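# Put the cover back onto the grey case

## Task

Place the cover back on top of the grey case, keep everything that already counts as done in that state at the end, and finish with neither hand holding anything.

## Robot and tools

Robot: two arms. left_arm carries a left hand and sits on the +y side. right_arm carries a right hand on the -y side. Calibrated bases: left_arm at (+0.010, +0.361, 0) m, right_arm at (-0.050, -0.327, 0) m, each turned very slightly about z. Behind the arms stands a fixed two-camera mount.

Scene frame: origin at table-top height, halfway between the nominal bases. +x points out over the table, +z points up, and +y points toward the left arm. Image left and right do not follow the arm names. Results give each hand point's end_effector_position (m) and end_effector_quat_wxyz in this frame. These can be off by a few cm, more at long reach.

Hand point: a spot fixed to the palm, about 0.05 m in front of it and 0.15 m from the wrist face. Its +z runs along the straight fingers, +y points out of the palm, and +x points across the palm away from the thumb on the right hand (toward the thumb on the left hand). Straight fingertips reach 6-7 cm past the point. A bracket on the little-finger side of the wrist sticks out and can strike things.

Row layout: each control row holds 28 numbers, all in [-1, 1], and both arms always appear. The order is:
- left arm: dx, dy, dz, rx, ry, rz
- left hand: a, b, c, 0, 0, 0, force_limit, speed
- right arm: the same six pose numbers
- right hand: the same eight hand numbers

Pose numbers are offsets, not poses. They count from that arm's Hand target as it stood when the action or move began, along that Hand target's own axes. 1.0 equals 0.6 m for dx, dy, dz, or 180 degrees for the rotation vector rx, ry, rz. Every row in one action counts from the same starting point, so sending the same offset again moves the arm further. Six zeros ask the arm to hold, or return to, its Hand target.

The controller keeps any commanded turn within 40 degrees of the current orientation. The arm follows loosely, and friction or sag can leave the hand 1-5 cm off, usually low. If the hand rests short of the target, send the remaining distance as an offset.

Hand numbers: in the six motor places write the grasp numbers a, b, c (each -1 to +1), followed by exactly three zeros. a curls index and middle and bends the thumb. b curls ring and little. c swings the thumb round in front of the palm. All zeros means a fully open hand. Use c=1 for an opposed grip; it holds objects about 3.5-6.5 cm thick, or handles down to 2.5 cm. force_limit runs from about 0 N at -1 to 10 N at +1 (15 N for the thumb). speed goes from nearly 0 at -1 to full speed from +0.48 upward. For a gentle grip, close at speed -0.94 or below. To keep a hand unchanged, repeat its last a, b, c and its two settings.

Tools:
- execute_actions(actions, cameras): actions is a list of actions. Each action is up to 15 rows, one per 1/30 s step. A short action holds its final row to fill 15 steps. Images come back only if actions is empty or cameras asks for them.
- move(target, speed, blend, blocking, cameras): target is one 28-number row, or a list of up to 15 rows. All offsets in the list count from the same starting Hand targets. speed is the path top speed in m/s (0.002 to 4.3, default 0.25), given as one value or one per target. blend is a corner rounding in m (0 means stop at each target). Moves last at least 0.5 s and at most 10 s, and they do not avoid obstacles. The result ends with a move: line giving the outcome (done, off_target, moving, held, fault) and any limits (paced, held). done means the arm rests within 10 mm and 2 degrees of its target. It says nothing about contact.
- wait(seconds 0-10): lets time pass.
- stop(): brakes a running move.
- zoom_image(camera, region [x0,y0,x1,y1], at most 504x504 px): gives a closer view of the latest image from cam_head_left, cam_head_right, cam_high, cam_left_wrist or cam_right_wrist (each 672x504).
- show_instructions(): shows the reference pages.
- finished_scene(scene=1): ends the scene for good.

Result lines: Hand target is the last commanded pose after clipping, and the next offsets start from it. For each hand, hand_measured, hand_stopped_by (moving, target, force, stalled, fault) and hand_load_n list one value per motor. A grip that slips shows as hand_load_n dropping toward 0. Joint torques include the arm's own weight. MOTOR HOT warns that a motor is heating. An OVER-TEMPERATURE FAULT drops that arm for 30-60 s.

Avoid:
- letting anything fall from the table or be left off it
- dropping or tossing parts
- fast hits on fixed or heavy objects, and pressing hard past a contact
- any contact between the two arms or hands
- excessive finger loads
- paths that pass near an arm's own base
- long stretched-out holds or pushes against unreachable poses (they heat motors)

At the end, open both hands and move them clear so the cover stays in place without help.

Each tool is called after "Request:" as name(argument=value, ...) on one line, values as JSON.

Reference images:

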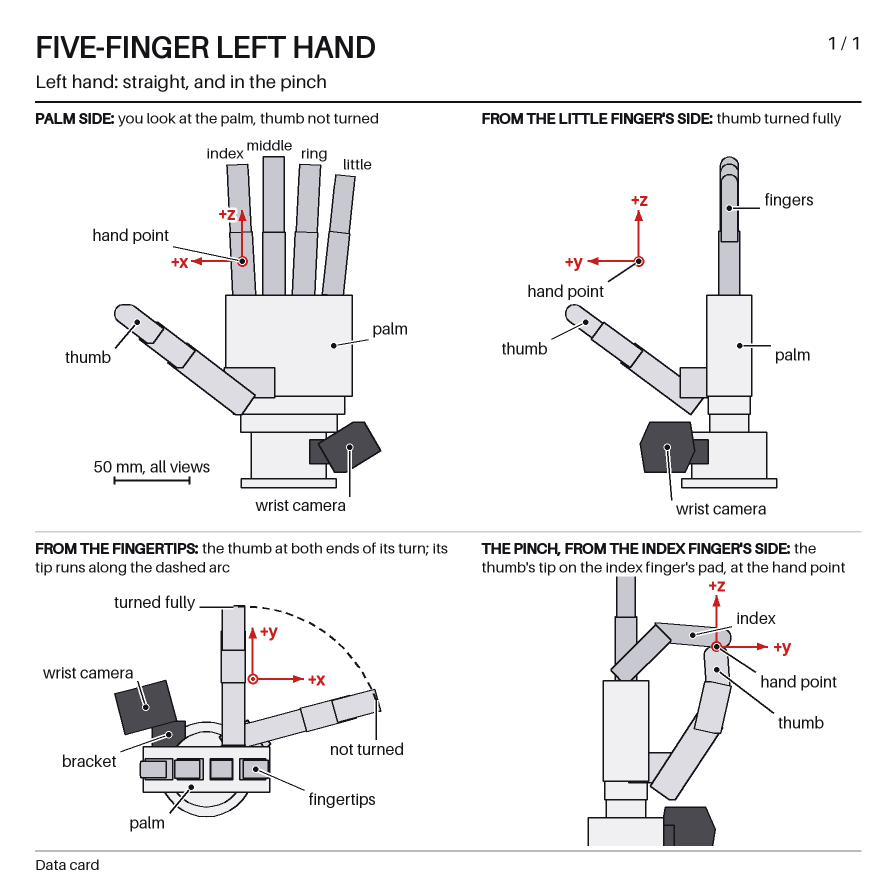

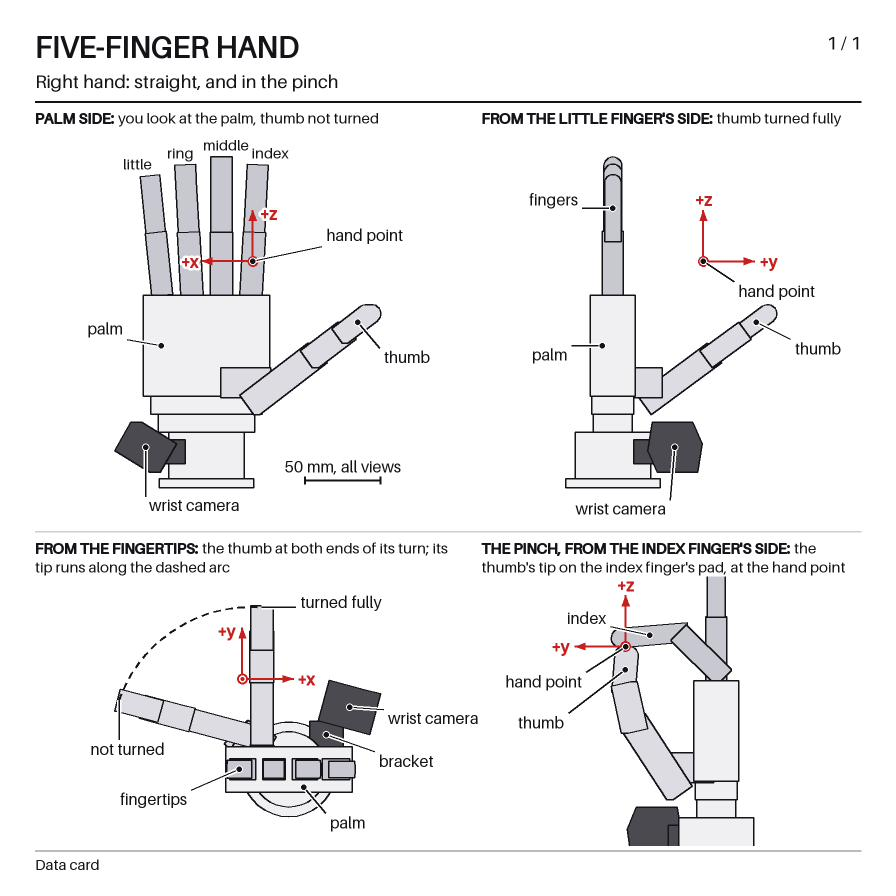

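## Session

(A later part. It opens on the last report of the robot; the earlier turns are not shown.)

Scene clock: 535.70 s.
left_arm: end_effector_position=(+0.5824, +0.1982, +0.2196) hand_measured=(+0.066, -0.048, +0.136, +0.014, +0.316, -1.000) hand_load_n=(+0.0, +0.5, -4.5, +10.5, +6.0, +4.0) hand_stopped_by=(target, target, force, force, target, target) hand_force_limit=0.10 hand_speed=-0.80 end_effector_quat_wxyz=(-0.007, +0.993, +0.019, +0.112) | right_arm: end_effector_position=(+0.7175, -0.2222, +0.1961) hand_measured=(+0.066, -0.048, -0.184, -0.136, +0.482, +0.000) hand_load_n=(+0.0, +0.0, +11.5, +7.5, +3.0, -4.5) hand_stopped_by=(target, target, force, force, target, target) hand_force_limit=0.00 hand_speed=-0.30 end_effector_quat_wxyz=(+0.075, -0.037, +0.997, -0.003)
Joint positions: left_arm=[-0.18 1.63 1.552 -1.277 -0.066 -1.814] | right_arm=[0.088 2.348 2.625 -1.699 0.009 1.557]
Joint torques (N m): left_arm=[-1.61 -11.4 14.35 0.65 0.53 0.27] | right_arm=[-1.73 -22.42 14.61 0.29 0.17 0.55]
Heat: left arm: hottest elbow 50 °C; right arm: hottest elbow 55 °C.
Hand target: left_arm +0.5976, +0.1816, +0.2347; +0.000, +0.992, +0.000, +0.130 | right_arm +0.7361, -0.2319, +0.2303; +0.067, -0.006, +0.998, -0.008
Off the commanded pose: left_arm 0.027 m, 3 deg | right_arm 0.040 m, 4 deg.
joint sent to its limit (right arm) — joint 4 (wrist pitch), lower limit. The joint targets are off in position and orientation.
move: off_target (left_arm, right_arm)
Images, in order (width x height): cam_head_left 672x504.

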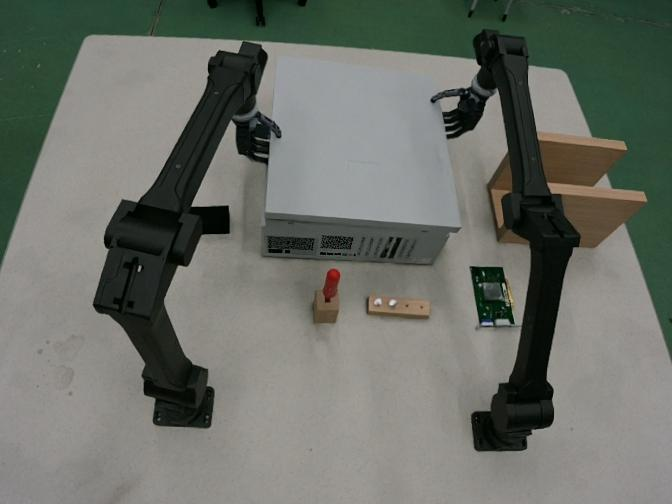

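Request:
zoom_image(camera="cam_head_left", region=[250, 190, 350, 265])

Request:
zoom_image(camera="cam_head_left", region=[370, 200, 470, 275])

Scaled by 5.040 from the camera's 672x504 image, which has a finer 960x720 frame.

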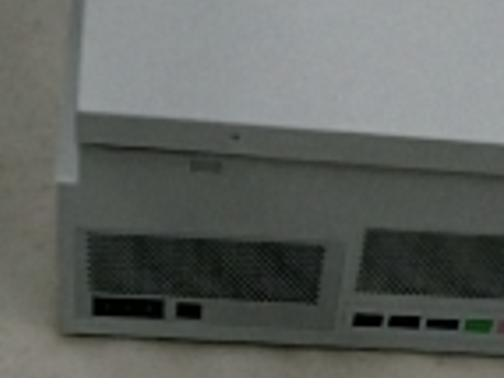

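Scaled by 5.040 from the camera's 672x504 image, which has a finer 960x720 frame.

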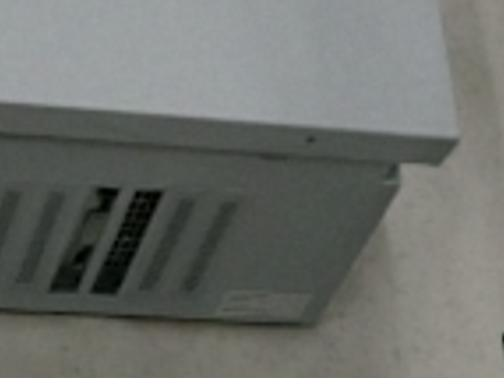

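Request:
move(target=[0, -0.0333, 0, 0, 0, 0, 0.65, 0.5, 1, 0, 0, 0, 0.1, -0.8, 0, 0, 0, 0, 0, 0, 0.66, 0.5, 0.5, 0, 0, 0, 0.0, -0.3], speed=0.05)

Request:
move(target=[0, -0.0167, 0, 0, 0, 0, 0.65, 0.5, 1, 0, 0, 0, 0.1, -0.8, 0, 0, 0, 0, 0, 0, 0.66, 0.5, 0.5, 0, 0, 0, 0.0, -0.3], speed=0.05, cameras=["cam_head_left"])

Scene clock: 538.00 s.
left_arm: end_effector_position=(+0.5822, +0.2009, +0.2195) hand_measured=(+0.066, -0.048, +0.136, +0.014, +0.316, -1.000) hand_load_n=(+0.0, +0.0, -4.0, +9.5, +5.5, +3.0) hand_stopped_by=(target, target, force, force, target, target) hand_force_limit=0.10 hand_speed=-0.80 end_effector_quat_wxyz=(-0.001, +0.994, +0.013, +0.110) | right_arm: end_effector_position=(+0.7175, -0.2222, +0.1961) hand_measured=(+0.066, -0.048, -0.184, -0.136, +0.482, +0.000) hand_load_n=(+0.0, +0.0, +11.5, +8.0, +3.5, -4.5) hand_stopped_by=(target, target, force, force, target, target) hand_force_limit=0.00 hand_speed=-0.30 end_effector_quat_wxyz=(+0.075, -0.037, +0.997, -0.003)
Joint positions: left_arm=[-0.169 1.63 1.552 -1.277 -0.049 -1.792] | right_arm=[0.088 2.348 2.625 -1.699 0.009 1.557]
Joint torques (N m): left_arm=[0.15 -12.45 13.04 0.99 0.12 0.39] | right_arm=[-1.67 -22.36 14.61 0.31 0.17 0.54]
Heat: left arm: hottest elbow 50 °C; right arm: hottest elbow 55 °C.
Hand target: left_arm +0.5974, +0.2016, +0.2347; +0.000, +0.992, +0.000, +0.130 | right_arm +0.7361, -0.2319, +0.2303; +0.067, -0.006, +0.998, -0.008
Off the commanded pose: left_arm 0.022 m, 3 deg | right_arm 0.040 m, 4 deg.
joint sent to its limit (right arm) — joint 4 (wrist pitch), lower limit. The joint targets are off in position and orientation.
move: off_target (left_arm, right_arm)

Scene clock: 538.97 s.
left_arm: end_effector_position=(+0.5822, +0.2020, +0.2197) hand_measured=(+0.066, -0.048, +0.136, +0.014, +0.316, -1.000) hand_load_n=(+0.0, +0.0, -3.5, +8.5, +5.0, +3.0) hand_stopped_by=(target, target, force, force, target, target) hand_force_limit=0.10 hand_speed=-0.80 end_effector_quat_wxyz=(+0.002, +0.994, +0.003, +0.110) | right_arm: end_effector_position=(+0.7175, -0.2222, +0.1961) hand_measured=(+0.066, -0.048, -0.184, -0.136, +0.482, +0.000) hand_load_n=(+0.0, +0.0, +11.5, +7.5, +3.5, -5.0) hand_stopped_by=(target, target, force, force, target, target) hand_force_limit=0.00 hand_speed=-0.30 end_effector_quat_wxyz=(+0.075, -0.037, +0.997, -0.003)
Joint positions: left_arm=[-0.162 1.631 1.552 -1.274 -0.038 -1.767] | right_arm=[0.088 2.348 2.625 -1.699 0.009 1.557]
Joint torques (N m): left_arm=[0.85 -13.22 12.79 1.03 -0.06 0.32] | right_arm=[-1.67 -22.42 14.58 0.31 0.16 0.55]
Heat: left arm: hottest elbow 50 °C; right arm: hottest elbow 55 °C.
Hand target: left_arm +0.5976, +0.2117, +0.2346; +0.000, +0.992, +0.000, +0.130 | right_arm +0.7361, -0.2319, +0.2303; +0.067, -0.006, +0.998, -0.008
Off the commanded pose: left_arm 0.023 m, 2 deg | right_arm 0.040 m, 4 deg.
joint sent to its limit (right arm) — joint 4 (wrist pitch), lower limit. The joint targets are off in position and orientation.
move: off_target (left_arm, right_arm)
Images, in order (width x height): cam_head_left 672x504.

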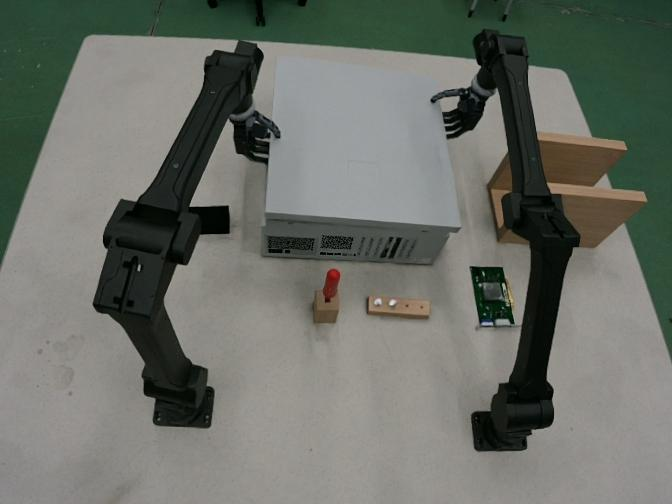

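Request:
move(target=[0, -0.02, 0, 0, 0, 0, 0.65, 0.5, 1, 0, 0, 0, 0.1, -0.8, 0, 0.025, 0, 0, 0, 0, 0.66, 0.5, 0.5, 0, 0, 0, 0.0, -0.3], speed=0.05, cameras=["cam_head_left"])

Request:
zoom_image(camera="cam_head_left", region=[250, 190, 350, 265])

Request:
zoom_image(camera="cam_head_left", region=[370, 200, 470, 275])

Scene clock: 541.03 s.
left_arm: end_effector_position=(+0.5870, +0.2264, +0.2186) hand_measured=(+0.066, -0.048, +0.138, +0.014, +0.316, -1.000) hand_load_n=(+0.0, +0.0, +0.0, +0.0, +0.0, +0.0) hand_stopped_by=(target, target, force, force, target, target) hand_force_limit=0.10 hand_speed=-0.80 end_effector_quat_wxyz=(-0.003, +0.994, +0.005, +0.111) | right_arm: end_effector_position=(+0.7193, -0.2232, +0.1903) hand_measured=(+0.066, -0.048, -0.186, -0.136, +0.482, +0.000) hand_load_n=(+0.0, +0.0, +4.0, +3.0, +1.5, -3.0) hand_stopped_by=(target, target, force, force, target, target) hand_force_limit=0.00 hand_speed=-0.30 end_effector_quat_wxyz=(+0.071, -0.027, +0.997, -0.006)
Joint positions: left_arm=[-0.117 1.632 1.552 -1.272 -0.04 -1.726] | right_arm=[0.089 2.356 2.626 -1.699 0.017 1.576]
Joint torques (N m): left_arm=[-0.15 -12.86 12.14 0.92 0.22 0.19] | right_arm=[-0.26 -22.95 14.74 0.28 -0.02 0.55]
Heat: left arm: hottest elbow 50 °C; right arm: hottest elbow 56 °C.
Hand target: left_arm +0.5976, +0.2237, +0.2347; +0.000, +0.992, +0.000, +0.130 | right_arm +0.7359, -0.2170, +0.2302; +0.067, -0.006, +0.998, -0.008
Off the commanded pose: left_arm 0.019 m, 2 deg | right_arm 0.044 m, 3 deg.
joint sent to its limit (right arm) — joint 4 (wrist pitch), lower limit. The joint targets are off in position and orientation.
move: off_target (left_arm, right_arm)
Images, in order (width x height): cam_head_left 672x504.

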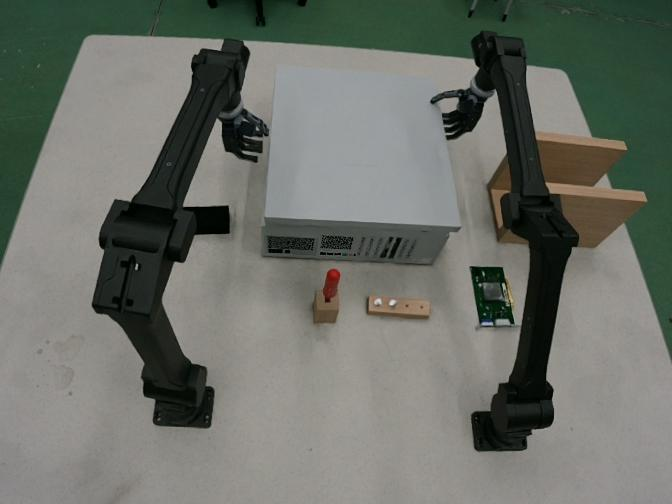

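Scaled by 5.040 from the camera's 672x504 image, which has a finer 960x720 frame.

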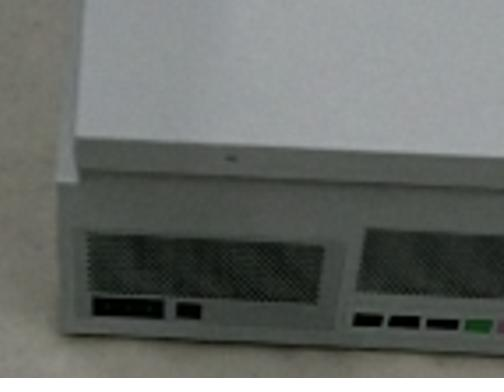

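Scaled by 5.040 from the camera's 672x504 image, which has a finer 960x720 frame.

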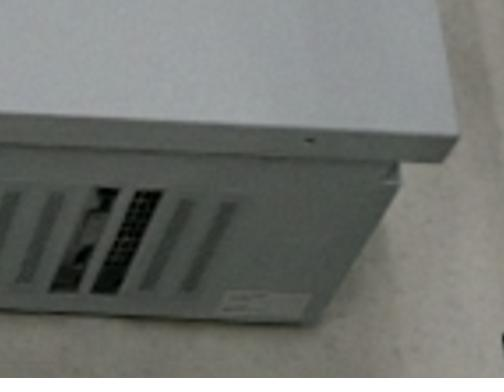

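Request:
execute_actions(actions=[])

Request:
zoom_image(camera="cam_left_wrist", region=[0, 0, 504, 504])

Request:
zoom_image(camera="cam_high", region=[310, 110, 510, 310])

Request:
zoom_image(camera="cam_head_left", region=[250, 50, 330, 230])

Scene clock: 541.47 s.
left_arm: end_effector_position=(+0.5870, +0.2264, +0.2186) hand_measured=(+0.066, -0.048, +0.138, +0.014, +0.316, -1.000) hand_load_n=(+0.0, +0.0, +0.0, +0.0, +0.0, +0.0) hand_stopped_by=(target, target, force, force, target, target) hand_force_limit=0.10 hand_speed=-0.80 end_effector_quat_wxyz=(-0.003, +0.994, +0.005, +0.111) | right_arm: end_effector_position=(+0.7193, -0.2232, +0.1903) hand_measured=(+0.066, -0.048, -0.186, -0.136, +0.482, +0.000) hand_load_n=(+0.0, +0.0, +4.0, +3.0, +1.5, -3.0) hand_stopped_by=(target, target, force, force, target, target) hand_force_limit=0.00 hand_speed=-0.30 end_effector_quat_wxyz=(+0.071, -0.027, +0.997, -0.006)
Joint positions: left_arm=[-0.117 1.632 1.552 -1.272 -0.04 -1.726] | right_arm=[0.089 2.356 2.626 -1.699 0.017 1.576]
Joint velocities: within noise
Joint torques (N m): left_arm=[-0.85 -13.33 12.37 0.88 0.24 0.09] | right_arm=[-0.26 -23 14.72 0.29 -0.02 0.55]
Heat: left arm: hottest elbow 50 °C; right arm: hottest elbow 55 °C.
Hand target: left_arm +0.5975, +0.2237, +0.2347; +0.000, +0.992, +0.000, +0.130 | right_arm +0.7359, -0.2170, +0.2302; +0.067, -0.006, +0.998, -0.008
Off the commanded pose: left_arm 0.019 m, 2 deg | right_arm 0.044 m, 3 deg.

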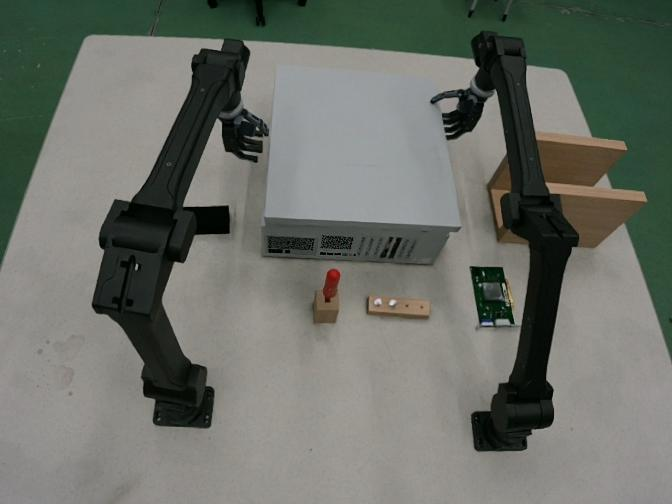

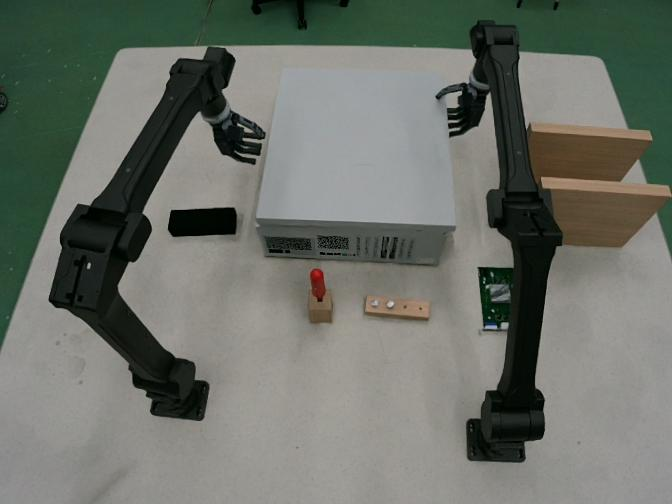

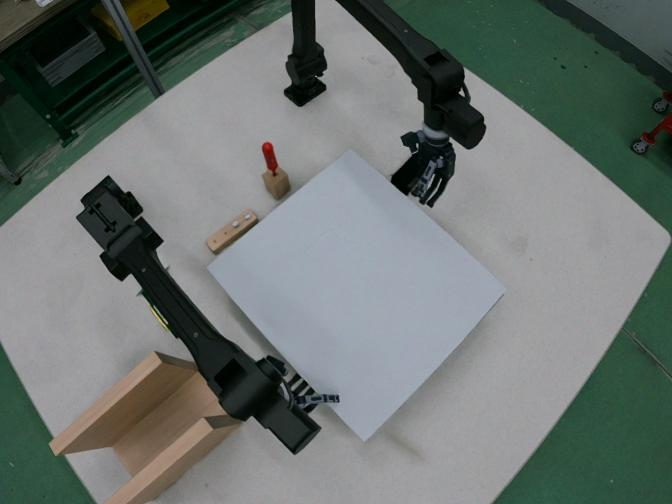

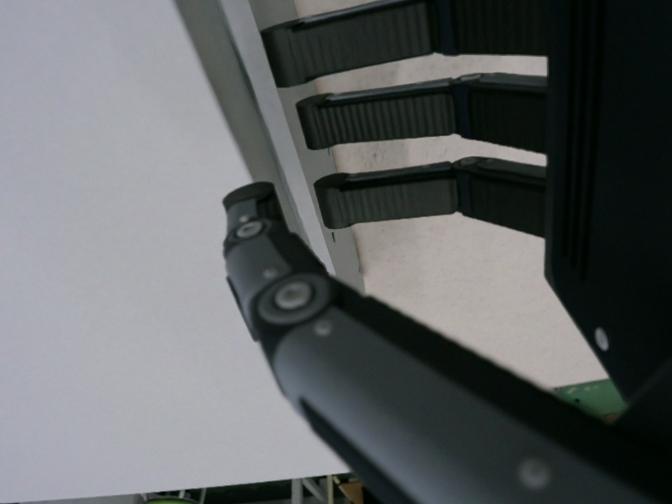

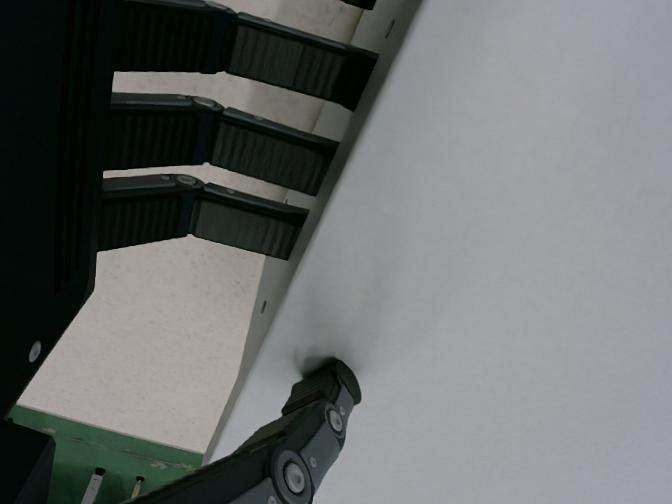

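Scaled by 1.000.

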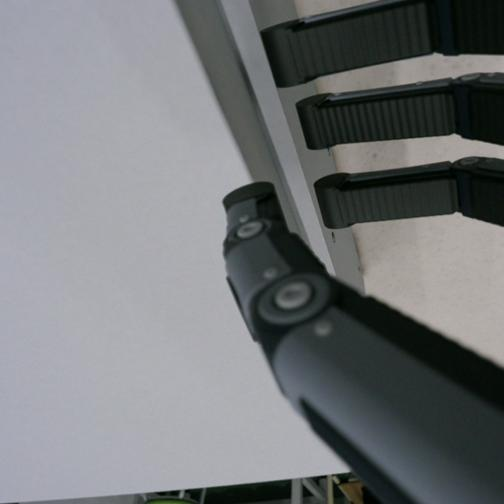

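Scaled by 2.520 from the camera's 672x504 image, which has a finer 960x720 frame.

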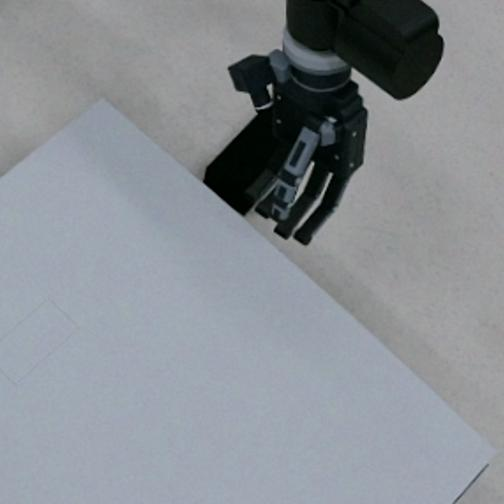

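Scaled by 2.800 from the camera's 672x504 image, which has a finer 960x720 frame.

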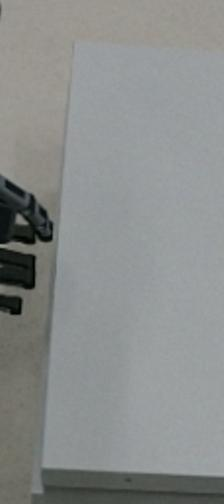

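Request:
zoom_image(camera="cam_left_wrist", region=[170, 0, 290, 120])

Request:
zoom_image(camera="cam_left_wrist", region=[270, 170, 390, 290])

Request:
zoom_image(camera="cam_left_wrist", region=[230, 100, 350, 220])

Scaled by 4.200 from the camera's 672x504 image, which has a finer 960x720 frame.

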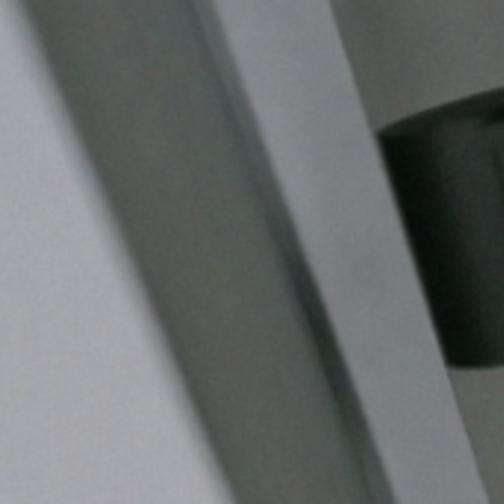

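Scaled by 4.200 from the camera's 672x504 image, which has a finer 960x720 frame.

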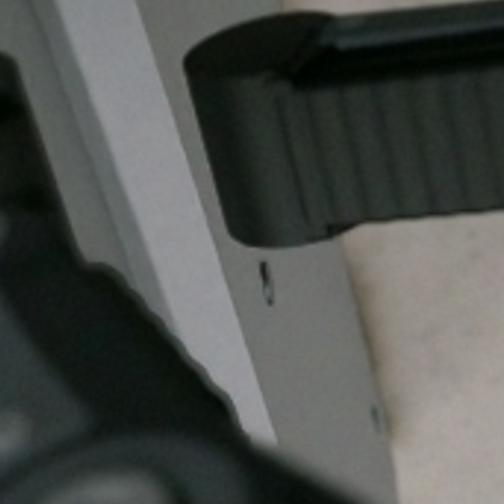

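Scaled by 4.200 from the camera's 672x504 image, which has a finer 960x720 frame.

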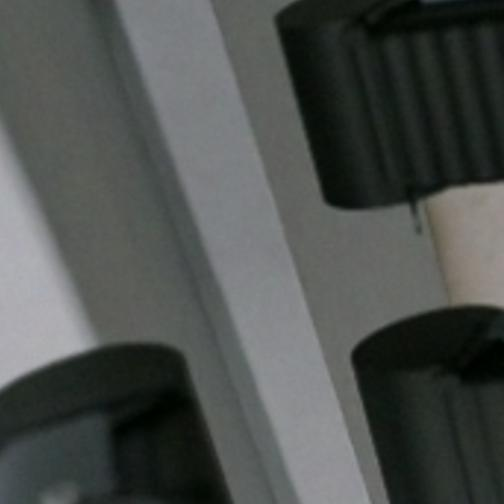

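Request:
zoom_image(camera="cam_high", region=[310, 110, 410, 210])

Request:
zoom_image(camera="cam_high", region=[170, 220, 270, 320])

Request:
zoom_image(camera="cam_high", region=[420, 260, 520, 360])

Request:
zoom_image(camera="cam_high", region=[320, 350, 420, 450])

Scaled by 5.040 from the camera's 672x504 image, which has a finer 960x720 frame.

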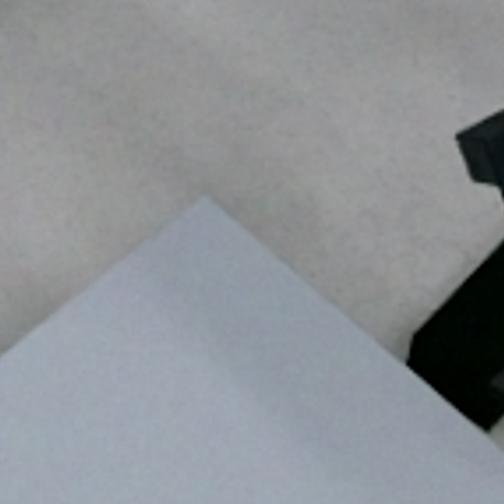

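Scaled by 5.040 from the camera's 672x504 image, which has a finer 960x720 frame.

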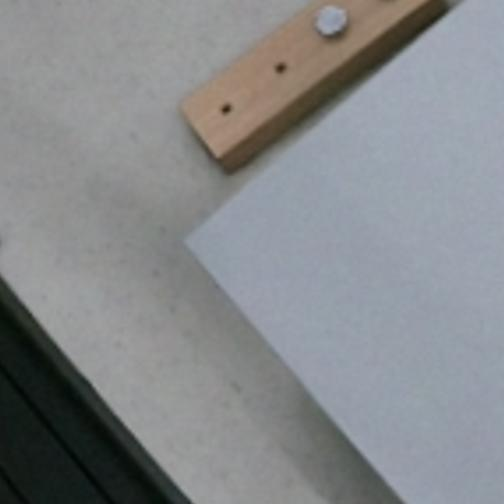

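Scaled by 5.040 from the camera's 672x504 image, which has a finer 960x720 frame.

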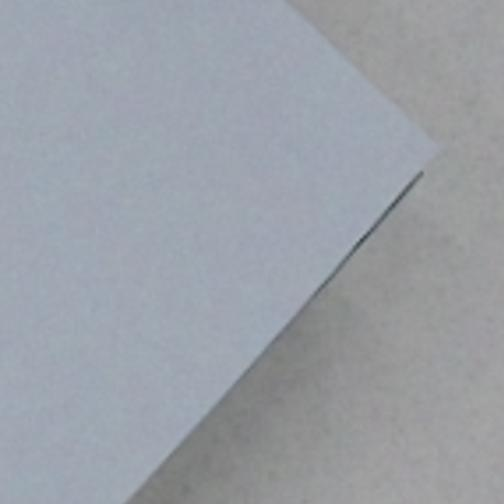

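Scaled by 5.040 from the camera's 672x504 image, which has a finer 960x720 frame.

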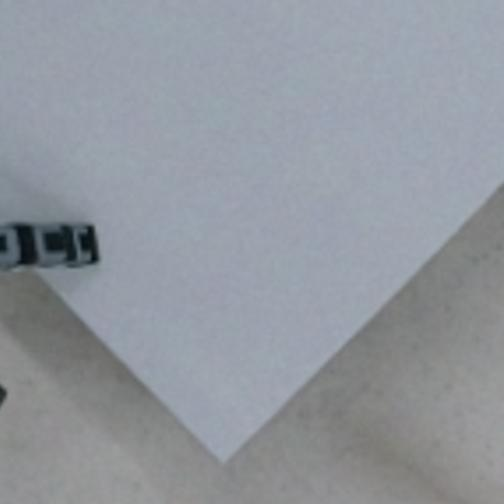

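Request:
move(target=[0, 0, 0, 0, 0, 0, 0.65, 0.5, 0.5, 0, 0, 0, 0.1, -0.5, 0, 0, 0, 0, 0, 0, 0.66, 0.5, 0.5, 0, 0, 0, 0.0, -0.3], cameras=["cam_left_wrist"])

Scene clock: 550.57 s.
left_arm: end_effector_position=(+0.5869, +0.2264, +0.2186) hand_measured=(+0.066, -0.048, -0.350, +0.014, +0.488, +0.000) hand_load_n=(+0.0, +0.0, +0.0, +0.0, +0.0, +0.0) hand_stopped_by=(target, target, target, force, target, target) hand_force_limit=0.10 hand_speed=-0.50 end_effector_quat_wxyz=(-0.003, +0.994, +0.004, +0.111) | right_arm: end_effector_position=(+0.7193, -0.2232, +0.1903) hand_measured=(+0.066, -0.048, -0.186, -0.136, +0.482, +0.000) hand_load_n=(+0.0, +0.0, +4.0, +3.0, +1.5, -3.0) hand_stopped_by=(target, target, force, force, target, target) hand_force_limit=0.00 hand_speed=-0.30 end_effector_quat_wxyz=(+0.071, -0.027, +0.997, -0.006)
Joint positions: left_arm=[-0.117 1.632 1.552 -1.272 -0.04 -1.724] | right_arm=[0.089 2.356 2.626 -1.699 0.017 1.576]
Joint torques (N m): left_arm=[-0.91 -13.74 12.1 1.07 0.24 0.11] | right_arm=[-0.15 -22.95 14.71 0.29 -0.02 0.55]
Heat: left arm: hottest elbow 49 °C; right arm: hottest elbow 55 °C.
Hand target: left_arm +0.5975, +0.2237, +0.2347; +0.000, +0.992, +0.000, +0.130 | right_arm +0.7359, -0.2170, +0.2302; +0.067, -0.006, +0.998, -0.008
Off the commanded pose: left_arm 0.019 m, 2 deg | right_arm 0.044 m, 3 deg.
joint sent to its limit (right arm) — joint 4 (wrist pitch), lower limit. The joint targets are off in position and orientation.
move: off_target (left_arm, right_arm)
Images, in order (width x height): cam_left_wrist 672x504.

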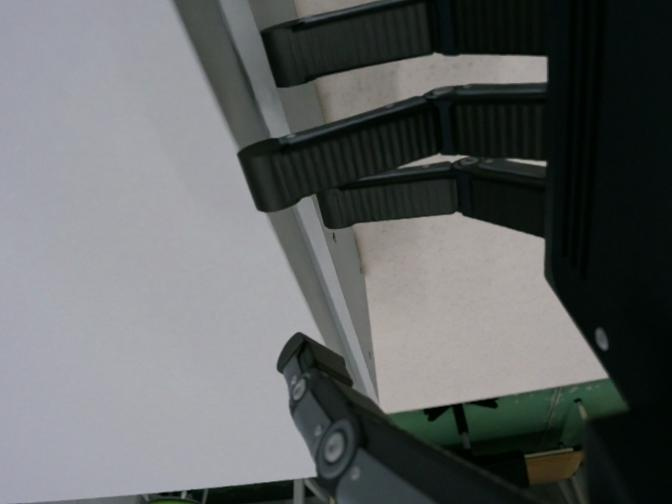

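Request:
move(target=[0, -0.01, 0, 0, 0, 0, 0.55, 0.5, 0.4, 0, 0, 0, 0.1, -0.5, 0, 0, 0, 0, 0, 0, 0.66, 0.5, 0.5, 0, 0, 0, 0.0, -0.3])

Request:
move(target=[-0.0, 0, 0.06, 0, 0, 0, 0.55, 0.5, 0.4, 0, 0, 0, 0.1, -0.5, 0, 0, 0, 0, 0, 0, 0.66, 0.5, 0.5, 0, 0, 0, 0.0, -0.3], speed=0.06, cameras=["cam_left_wrist", "cam_head_left"])

Scene clock: 552.33 s.
left_arm: end_effector_position=(+0.5865, +0.2267, +0.2186) hand_measured=(+0.056, -0.032, -0.164, +0.000, +0.598, +0.200) hand_load_n=(+0.0, +0.0, +0.0, +0.0, +0.0, +0.0) hand_stopped_by=(target, target, target, target, target, target) hand_force_limit=0.10 hand_speed=-0.50 end_effector_quat_wxyz=(-0.003, +0.994, +0.000, +0.111) | right_arm: end_effector_position=(+0.7193, -0.2232, +0.1903) hand_measured=(+0.066, -0.048, -0.186, -0.136, +0.482, +0.000) hand_load_n=(+0.0, +0.0, +4.0, +3.0, +1.5, -3.0) hand_stopped_by=(target, target, force, force, target, target) hand_force_limit=0.00 hand_speed=-0.30 end_effector_quat_wxyz=(+0.071, -0.027, +0.997, -0.006)
Joint positions: left_arm=[-0.115 1.632 1.552 -1.272 -0.038 -1.715] | right_arm=[0.089 2.356 2.626 -1.699 0.017 1.576]
Joint torques (N m): left_arm=[1.03 -13.68 12.19 0.96 0.25 0.09] | right_arm=[-0.26 -22.89 14.71 0.28 -0.02 0.55]
Heat: left arm: hottest elbow 49 °C; right arm: hottest elbow 55 °C.
Hand target: left_arm +0.5975, +0.2297, +0.2347; +0.000, +0.992, +0.000, +0.130 | right_arm +0.7359, -0.2170, +0.2302; +0.067, -0.006, +0.998, -0.008
Off the commanded pose: left_arm 0.020 m, 2 deg | right_arm 0.044 m, 3 deg.
joint sent to its limit (right arm) — joint 4 (wrist pitch), lower limit. The joint targets are off in position and orientation.
move: off_target (left_arm, right_arm)

Scene clock: 553.47 s.
left_arm: end_effector_position=(+0.6005, +0.2260, +0.2054) hand_measured=(+0.056, -0.032, -0.164, +0.000, +0.598, +0.200) hand_load_n=(+0.0, +0.0, -0.5, +0.0, +0.0, +0.0) hand_stopped_by=(target, target, target, target, target, target) hand_force_limit=0.10 hand_speed=-0.50 end_effector_quat_wxyz=(+0.000, +0.992, +0.000, +0.127) | right_arm: end_effector_position=(+0.7193, -0.2232, +0.1903) hand_measured=(+0.066, -0.048, -0.186, -0.136, +0.482, +0.000) hand_load_n=(+0.0, +0.0, +4.0, +3.0, +1.5, -3.0) hand_stopped_by=(target, target, force, force, target, target) hand_force_limit=0.00 hand_speed=-0.30 end_effector_quat_wxyz=(+0.071, -0.027, +0.997, -0.006)
Joint positions: left_arm=[-0.113 1.65 1.531 -1.199 -0.037 -1.712] | right_arm=[0.089 2.356 2.626 -1.699 0.017 1.576]
Joint torques (N m): left_arm=[0.56 -12.1 9.68 1.31 0.28 0.11] | right_arm=[-0.21 -23 14.69 0.28 -0.03 0.55]
Heat: left arm: hottest elbow 49 °C; right arm: hottest elbow 55 °C.
Hand target: left_arm +0.6068, +0.2298, +0.1997; +0.000, +0.992, +0.000, +0.130 | right_arm +0.7359, -0.2170, +0.2302; +0.067, -0.006, +0.998, -0.008
Off the commanded pose: left_arm 0.009 m, 0 deg | right_arm 0.044 m, 3 deg.
joint sent to its limit (right arm) — joint 4 (wrist pitch), lower limit. The joint targets are off in position and orientation.
move: off_target (right_arm)
Images, in order (width x height): cam_head_left 672x504, cam_left_wrist 672x504.

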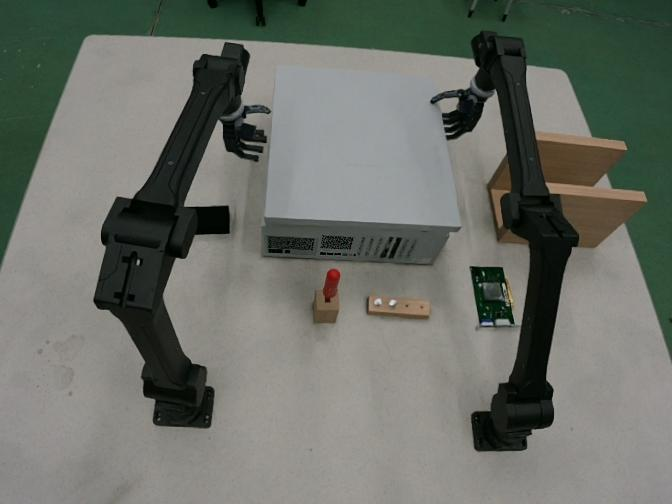

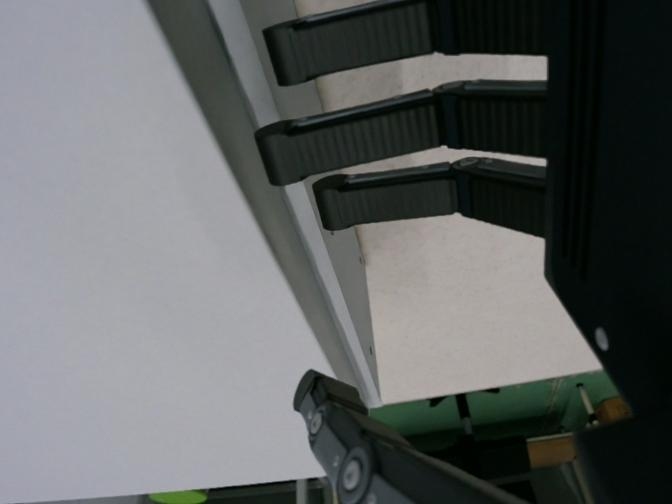

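Request:
move(target=[0, 0.03, 0.0, 0, 0, 0, 0.55, 0.5, 0.4, 0, 0, 0, 0.1, -0.5, 0, 0, 0, 0, 0, 0, 0.66, 0.5, 0.5, 0, 0, 0, 0.0, -0.3], speed=0.05, cameras=["cam_left_wrist"])

Scene clock: 554.87 s.
left_arm: end_effector_position=(+0.5994, +0.2179, +0.2037) hand_measured=(+0.056, -0.032, -0.164, +0.000, +0.598, +0.200) hand_load_n=(+0.5, +0.0, +0.0, +0.0, +0.0, -0.5) hand_stopped_by=(target, target, target, target, target, target) hand_force_limit=0.10 hand_speed=-0.50 end_effector_quat_wxyz=(-0.002, +0.992, -0.001, +0.127) | right_arm: end_effector_position=(+0.7193, -0.2232, +0.1903) hand_measured=(+0.066, -0.048, -0.186, -0.136, +0.482, +0.000) hand_load_n=(+0.0, +0.0, +4.0, +2.5, +1.5, -3.0) hand_stopped_by=(target, target, force, force, target, target) hand_force_limit=0.00 hand_speed=-0.30 end_effector_quat_wxyz=(+0.071, -0.027, +0.997, -0.006)
Joint positions: left_arm=[-0.129 1.653 1.531 -1.199 -0.043 -1.726] | right_arm=[0.089 2.356 2.626 -1.699 0.017 1.576]
Joint torques (N m): left_arm=[-1.49 -12.45 10.48 1.28 0.18 -0.1] | right_arm=[-0.21 -22.95 14.71 0.27 -0.02 0.55]
Heat: left arm: hottest elbow 49 °C; right arm: hottest elbow 55 °C.
Hand target: left_arm +0.6068, +0.2118, +0.1999; +0.000, +0.992, +0.000, +0.130 | right_arm +0.7359, -0.2170, +0.2302; +0.067, -0.006, +0.998, -0.008
Off the commanded pose: left_arm 0.010 m, 0 deg | right_arm 0.044 m, 3 deg.
joint sent to its limit (right arm) — joint 4 (wrist pitch), lower limit. The joint targets are off in position and orientation.
move: off_target (right_arm)
Images, in order (width x height): cam_left_wrist 672x504.

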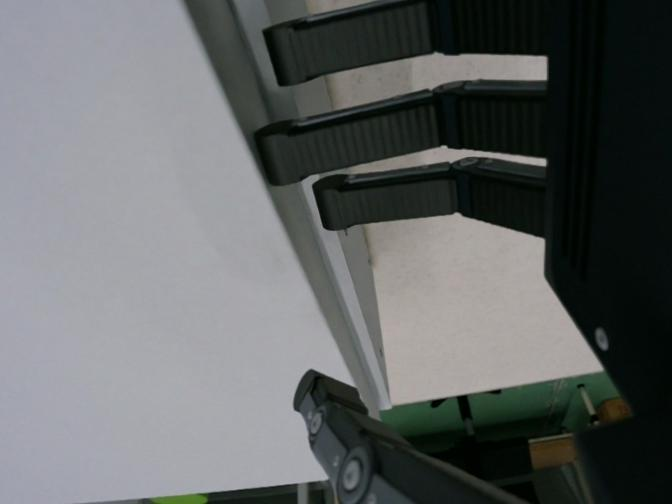

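Request:
move(target=[0, 0.01, 0.0, 0, 0, 0, 0.5, 0.5, 0.4, 0, 0, 0, 0.1, -0.5, 0, 0, 0, 0, 0, 0, 0.66, 0.5, 0.5, 0, 0, 0, 0.0, -0.3], speed=0.05)

Request:
move(target=[0, 0.01, 0.0, 0, 0, 0, 0.5, 0.5, 0.4, 0, 0, 0, 0.1, -0.5, 0, 0, 0, 0, 0, 0, 0.66, 0.5, 0.5, 0, 0, 0, 0.0, -0.3], speed=0.05, cameras=["cam_left_wrist"])

Scene clock: 556.23 s.
left_arm: end_effector_position=(+0.5993, +0.2150, +0.2033) hand_measured=(+0.050, -0.024, -0.064, +0.100, +0.636, +0.200) hand_load_n=(+0.0, +0.0, +0.0, +0.0, +0.0, +0.0) hand_stopped_by=(target, target, target, target, target, target) hand_force_limit=0.10 hand_speed=-0.50 end_effector_quat_wxyz=(-0.002, +0.992, +0.001, +0.126) | right_arm: end_effector_position=(+0.7193, -0.2232, +0.1903) hand_measured=(+0.066, -0.048, -0.186, -0.136, +0.482, +0.000) hand_load_n=(+0.0, +0.0, +4.0, +3.0, +1.5, -3.0) hand_stopped_by=(target, target, force, force, target, target) hand_force_limit=0.00 hand_speed=-0.30 end_effector_quat_wxyz=(+0.071, -0.027, +0.997, -0.006)
Joint positions: left_arm=[-0.135 1.654 1.531 -1.199 -0.046 -1.735] | right_arm=[0.089 2.356 2.626 -1.699 0.017 1.576]
Joint torques (N m): left_arm=[-1.79 -11.63 10.67 1.01 0.13 -0.11] | right_arm=[-0.21 -23 14.71 0.28 -0.02 0.55]
Heat: left arm: hottest elbow 49 °C; right arm: hottest elbow 55 °C.
Hand target: left_arm +0.6068, +0.2057, +0.2000; +0.000, +0.992, +0.000, +0.130 | right_arm +0.7359, -0.2170, +0.2302; +0.067, -0.006, +0.998, -0.008
Off the commanded pose: left_arm 0.012 m, 0 deg | right_arm 0.044 m, 3 deg.
joint sent to its limit (right arm) — joint 4 (wrist pitch), lower limit. The joint targets are off in position and orientation.
move: off_target (left_arm, right_arm)

Scene clock: 556.97 s.
left_arm: end_effector_position=(+0.5995, +0.2146, +0.2031) hand_measured=(+0.050, -0.024, -0.064, +0.100, +0.636, +0.200) hand_load_n=(+0.0, +0.0, -0.5, +0.0, +0.0, +0.0) hand_stopped_by=(target, target, target, target, target, target) hand_force_limit=0.10 hand_speed=-0.50 end_effector_quat_wxyz=(-0.005, +0.992, +0.003, +0.127) | right_arm: end_effector_position=(+0.7193, -0.2232, +0.1903) hand_measured=(+0.066, -0.048, -0.186, -0.136, +0.482, +0.000) hand_load_n=(+0.0, +0.0, +4.0, +3.0, +1.5, -3.0) hand_stopped_by=(target, target, force, force, target, target) hand_force_limit=0.00 hand_speed=-0.30 end_effector_quat_wxyz=(+0.071, -0.027, +0.997, -0.006)
Joint positions: left_arm=[-0.139 1.654 1.531 -1.199 -0.053 -1.742] | right_arm=[0.089 2.356 2.626 -1.699 0.017 1.576]
Joint torques (N m): left_arm=[-2.02 -12.34 11.11 1.26 0.34 -0.14] | right_arm=[-0.26 -23 14.71 0.28 -0.02 0.55]
Heat: left arm: hottest elbow 49 °C; right arm: hottest elbow 55 °C.
Hand target: left_arm +0.6068, +0.1996, +0.2000; +0.000, +0.992, +0.000, +0.130 | right_arm +0.7359, -0.2170, +0.2302; +0.067, -0.006, +0.998, -0.008
Off the commanded pose: left_arm 0.017 m, 1 deg | right_arm 0.044 m, 3 deg.
joint sent to its limit (right arm) — joint 4 (wrist pitch), lower limit. The joint targets are off in position and orientation.
move: off_target (left_arm, right_arm)
Images, in order (width x height): cam_left_wrist 672x504.

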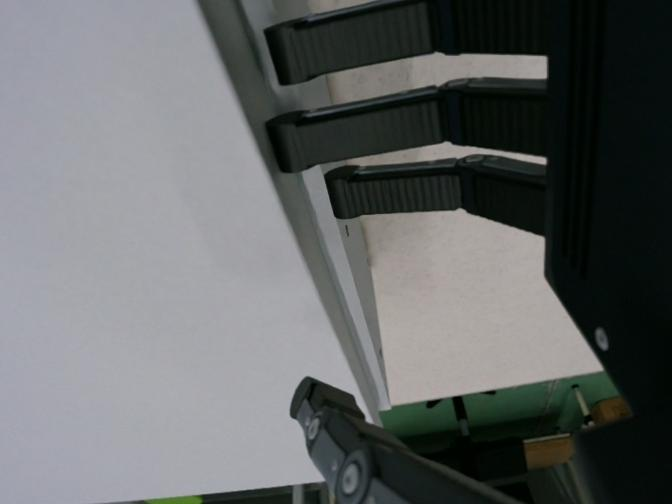

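Request:
move(target=[0, 0.0133, 0.0, 0, 0, 0, 0.5, 0.5, 0.4, 0, 0, 0, 0.1, -0.5, 0, 0, 0, 0, 0, 0, 0.66, 0.5, 0.5, 0, 0, 0, 0.0, -0.3], speed=0.05, cameras=["cam_left_wrist"])

Scene clock: 558.13 s.
left_arm: end_effector_position=(+0.5998, +0.2140, +0.2029) hand_measured=(+0.050, -0.024, -0.064, +0.100, +0.636, +0.200) hand_load_n=(+0.0, +0.0, -1.0, +0.0, +0.0, +0.0) hand_stopped_by=(target, target, target, target, target, target) hand_force_limit=0.10 hand_speed=-0.50 end_effector_quat_wxyz=(-0.008, +0.992, +0.006, +0.128) | right_arm: end_effector_position=(+0.7193, -0.2233, +0.1902) hand_measured=(+0.066, -0.048, -0.186, -0.136, +0.482, +0.000) hand_load_n=(+0.0, +0.0, +4.0, +3.0, +1.5, -3.0) hand_stopped_by=(target, target, force, force, target, target) hand_force_limit=0.00 hand_speed=-0.30 end_effector_quat_wxyz=(+0.071, -0.027, +0.997, -0.006)
Joint positions: left_arm=[-0.143 1.654 1.531 -1.199 -0.062 -1.752] | right_arm=[0.089 2.356 2.626 -1.699 0.017 1.576]
Joint torques (N m): left_arm=[-2.73 -11.22 11.29 0.92 0.59 -0.19] | right_arm=[-0.15 -22.95 14.72 0.29 -0.03 0.54]
Heat: left arm: hottest elbow 49 °C; right arm: hottest elbow 55 °C.
Hand target: left_arm +0.6067, +0.1916, +0.2000; +0.000, +0.992, +0.000, +0.130 | right_arm +0.7359, -0.2170, +0.2302; +0.067, -0.006, +0.998, -0.008
Off the commanded pose: left_arm 0.024 m, 1 deg | right_arm 0.044 m, 2 deg.
joint sent to its limit (right arm) — joint 4 (wrist pitch), lower limit. The joint targets are off in position and orientation.
move: off_target (left_arm, right_arm)
Images, in order (width x height): cam_left_wrist 672x504.

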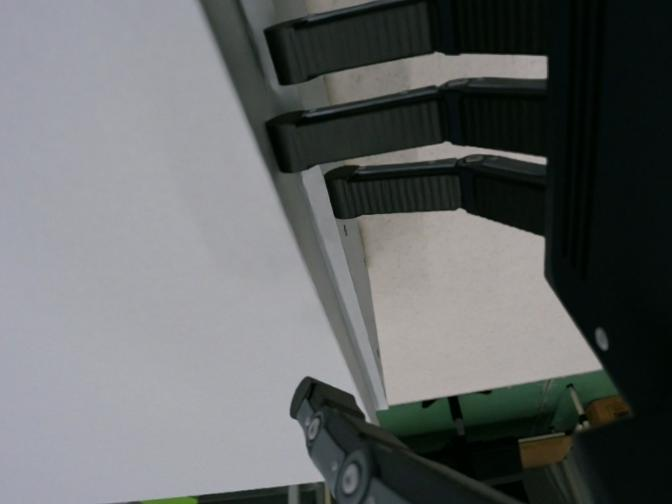

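Request:
move(target=[0, -0.028, 0.0, 0, 0, 0, 0.5, 0.5, 0.4, 0, 0, 0, 0.1, -0.5, 0, 0, 0, 0, 0, 0, 0.66, 0.5, 0.5, 0, 0, 0, 0.0, -0.3], speed=0.05)

Request:
move(target=[-0.0043, 0, 0.0161, 0, 0, 0, 0.5, 0.5, 0.4, 0, 0, 0, 0.1, -0.5, 0, 0, 0, 0, 0, 0, 0.66, 0.5, 0.5, 0, 0, 0, 0.0, -0.3], speed=0.05, cameras=["cam_left_wrist"])

Scene clock: 559.53 s.
left_arm: end_effector_position=(+0.5999, +0.2144, +0.2031) hand_measured=(+0.050, -0.024, -0.064, +0.100, +0.636, +0.200) hand_load_n=(+0.0, +0.0, +0.0, +0.0, +0.0, +0.0) hand_stopped_by=(target, target, target, target, target, target) hand_force_limit=0.10 hand_speed=-0.50 end_effector_quat_wxyz=(-0.005, +0.992, +0.007, +0.127) | right_arm: end_effector_position=(+0.7197, -0.2235, +0.1903) hand_measured=(+0.066, -0.048, -0.186, -0.136, +0.482, +0.000) hand_load_n=(+0.0, +0.0, +4.0, +3.0, +2.0, -2.5) hand_stopped_by=(target, target, force, force, target, target) hand_force_limit=0.00 hand_speed=-0.30 end_effector_quat_wxyz=(+0.071, -0.023, +0.997, -0.006)
Joint positions: left_arm=[-0.141 1.654 1.531 -1.199 -0.056 -1.752] | right_arm=[0.089 2.356 2.626 -1.699 0.017 1.584]
Joint torques (N m): left_arm=[-0.85 -12.51 10.69 1.48 0.62 0.09] | right_arm=[-0.26 -23 14.74 0.29 -0.03 0.48]
Heat: left arm: hottest elbow 49 °C; right arm: hottest elbow 55 °C.
Hand target: left_arm +0.6068, +0.2085, +0.2000; +0.000, +0.992, +0.000, +0.130 | right_arm +0.7359, -0.2170, +0.2302; +0.067, -0.006, +0.998, -0.008
Off the commanded pose: left_arm 0.010 m, 1 deg | right_arm 0.044 m, 2 deg.
joint sent to its limit (right arm) — joint 4 (wrist pitch), lower limit. The joint targets are off in position and orientation.
move: off_target (right_arm)

Scene clock: 560.40 s.
left_arm: end_effector_position=(+0.6013, +0.2143, +0.2012) hand_measured=(+0.050, -0.024, -0.064, +0.100, +0.636, +0.200) hand_load_n=(+0.0, +0.0, -0.5, +0.0, +0.0, +0.0) hand_stopped_by=(target, target, target, target, target, target) hand_force_limit=0.10 hand_speed=-0.50 end_effector_quat_wxyz=(-0.005, +0.991, +0.006, +0.131) | right_arm: end_effector_position=(+0.7197, -0.2235, +0.1903) hand_measured=(+0.066, -0.048, -0.186, -0.136, +0.482, +0.000) hand_load_n=(+0.0, +0.0, +3.5, +3.0, +1.5, -2.5) hand_stopped_by=(target, target, force, force, target, target) hand_force_limit=0.00 hand_speed=-0.30 end_effector_quat_wxyz=(+0.071, -0.023, +0.997, -0.006)
Joint positions: left_arm=[-0.14 1.654 1.524 -1.184 -0.055 -1.747] | right_arm=[0.089 2.356 2.626 -1.699 0.017 1.584]
Joint torques (N m): left_arm=[-0.62 -11.16 9.44 1.66 0.56 0.06] | right_arm=[-0.21 -23 14.71 0.29 -0.03 0.48]
Heat: left arm: hottest elbow 49 °C; right arm: hottest elbow 55 °C.
Hand target: left_arm +0.6067, +0.2085, +0.1898; +0.000, +0.992, +0.000, +0.130 | right_arm +0.7359, -0.2170, +0.2302; +0.067, -0.006, +0.998, -0.008
Off the commanded pose: left_arm 0.014 m, 1 deg | right_arm 0.044 m, 2 deg.
joint sent to its limit (right arm) — joint 4 (wrist pitch), lower limit. The joint targets are off in position and orientation.
move: off_target (left_arm, right_arm)
Images, in order (width x height): cam_left_wrist 672x504.

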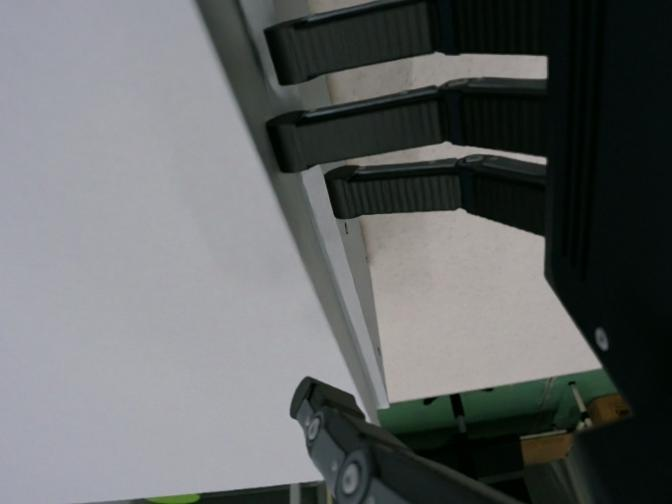

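Request:
move(target=[-0.0043, -0.0083, 0.0161, 0, 0, 0, 0.5, 0.5, 0.4, 0, 0, 0, 0.1, -0.5, 0, 0, 0, 0, 0, 0, 0.66, 0.5, 0.5, 0, 0, 0, 0.0, -0.3], speed=0.05, cameras=["cam_left_wrist"])

Scene clock: 561.57 s.
left_arm: end_effector_position=(+0.6016, +0.2129, +0.1871) hand_measured=(+0.050, -0.024, -0.064, +0.100, +0.636, +0.200) hand_load_n=(+0.0, +0.5, +0.0, +0.0, +0.0, +0.0) hand_stopped_by=(target, target, target, target, target, target) hand_force_limit=0.10 hand_speed=-0.50 end_effector_quat_wxyz=(+0.000, +0.992, +0.003, +0.129) | right_arm: end_effector_position=(+0.7197, -0.2235, +0.1903) hand_measured=(+0.066, -0.048, -0.186, -0.136, +0.482, +0.000) hand_load_n=(+0.0, +0.0, +4.0, +3.0, +2.0, -2.5) hand_stopped_by=(target, target, force, force, target, target) hand_force_limit=0.00 hand_speed=-0.30 end_effector_quat_wxyz=(+0.071, -0.023, +0.997, -0.006)
Joint positions: left_arm=[-0.138 1.663 1.498 -1.151 -0.045 -1.742] | right_arm=[0.089 2.356 2.626 -1.699 0.017 1.584]
Joint torques (N m): left_arm=[0.44 -12.34 9.55 1.52 0.29 0.1] | right_arm=[-0.21 -22.95 14.72 0.28 -0.03 0.48]
Heat: left arm: hottest elbow 49 °C; right arm: hottest elbow 55 °C.
Hand target: left_arm +0.6067, +0.2134, +0.1799; +0.000, +0.992, +0.000, +0.130 | right_arm +0.7359, -0.2170, +0.2302; +0.067, -0.006, +0.998, -0.008
Off the commanded pose: left_arm 0.009 m, 0 deg | right_arm 0.044 m, 2 deg.
joint sent to its limit (right arm) — joint 4 (wrist pitch), lower limit. The joint targets are off in position and orientation.
move: off_target (right_arm)
Images, in order (width x height): cam_left_wrist 672x504.

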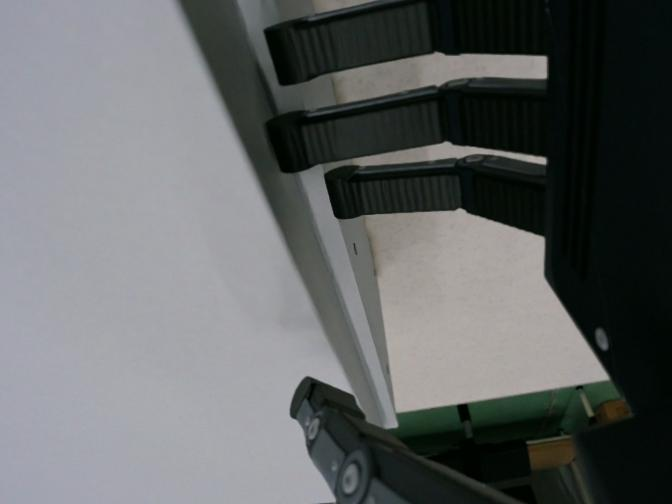

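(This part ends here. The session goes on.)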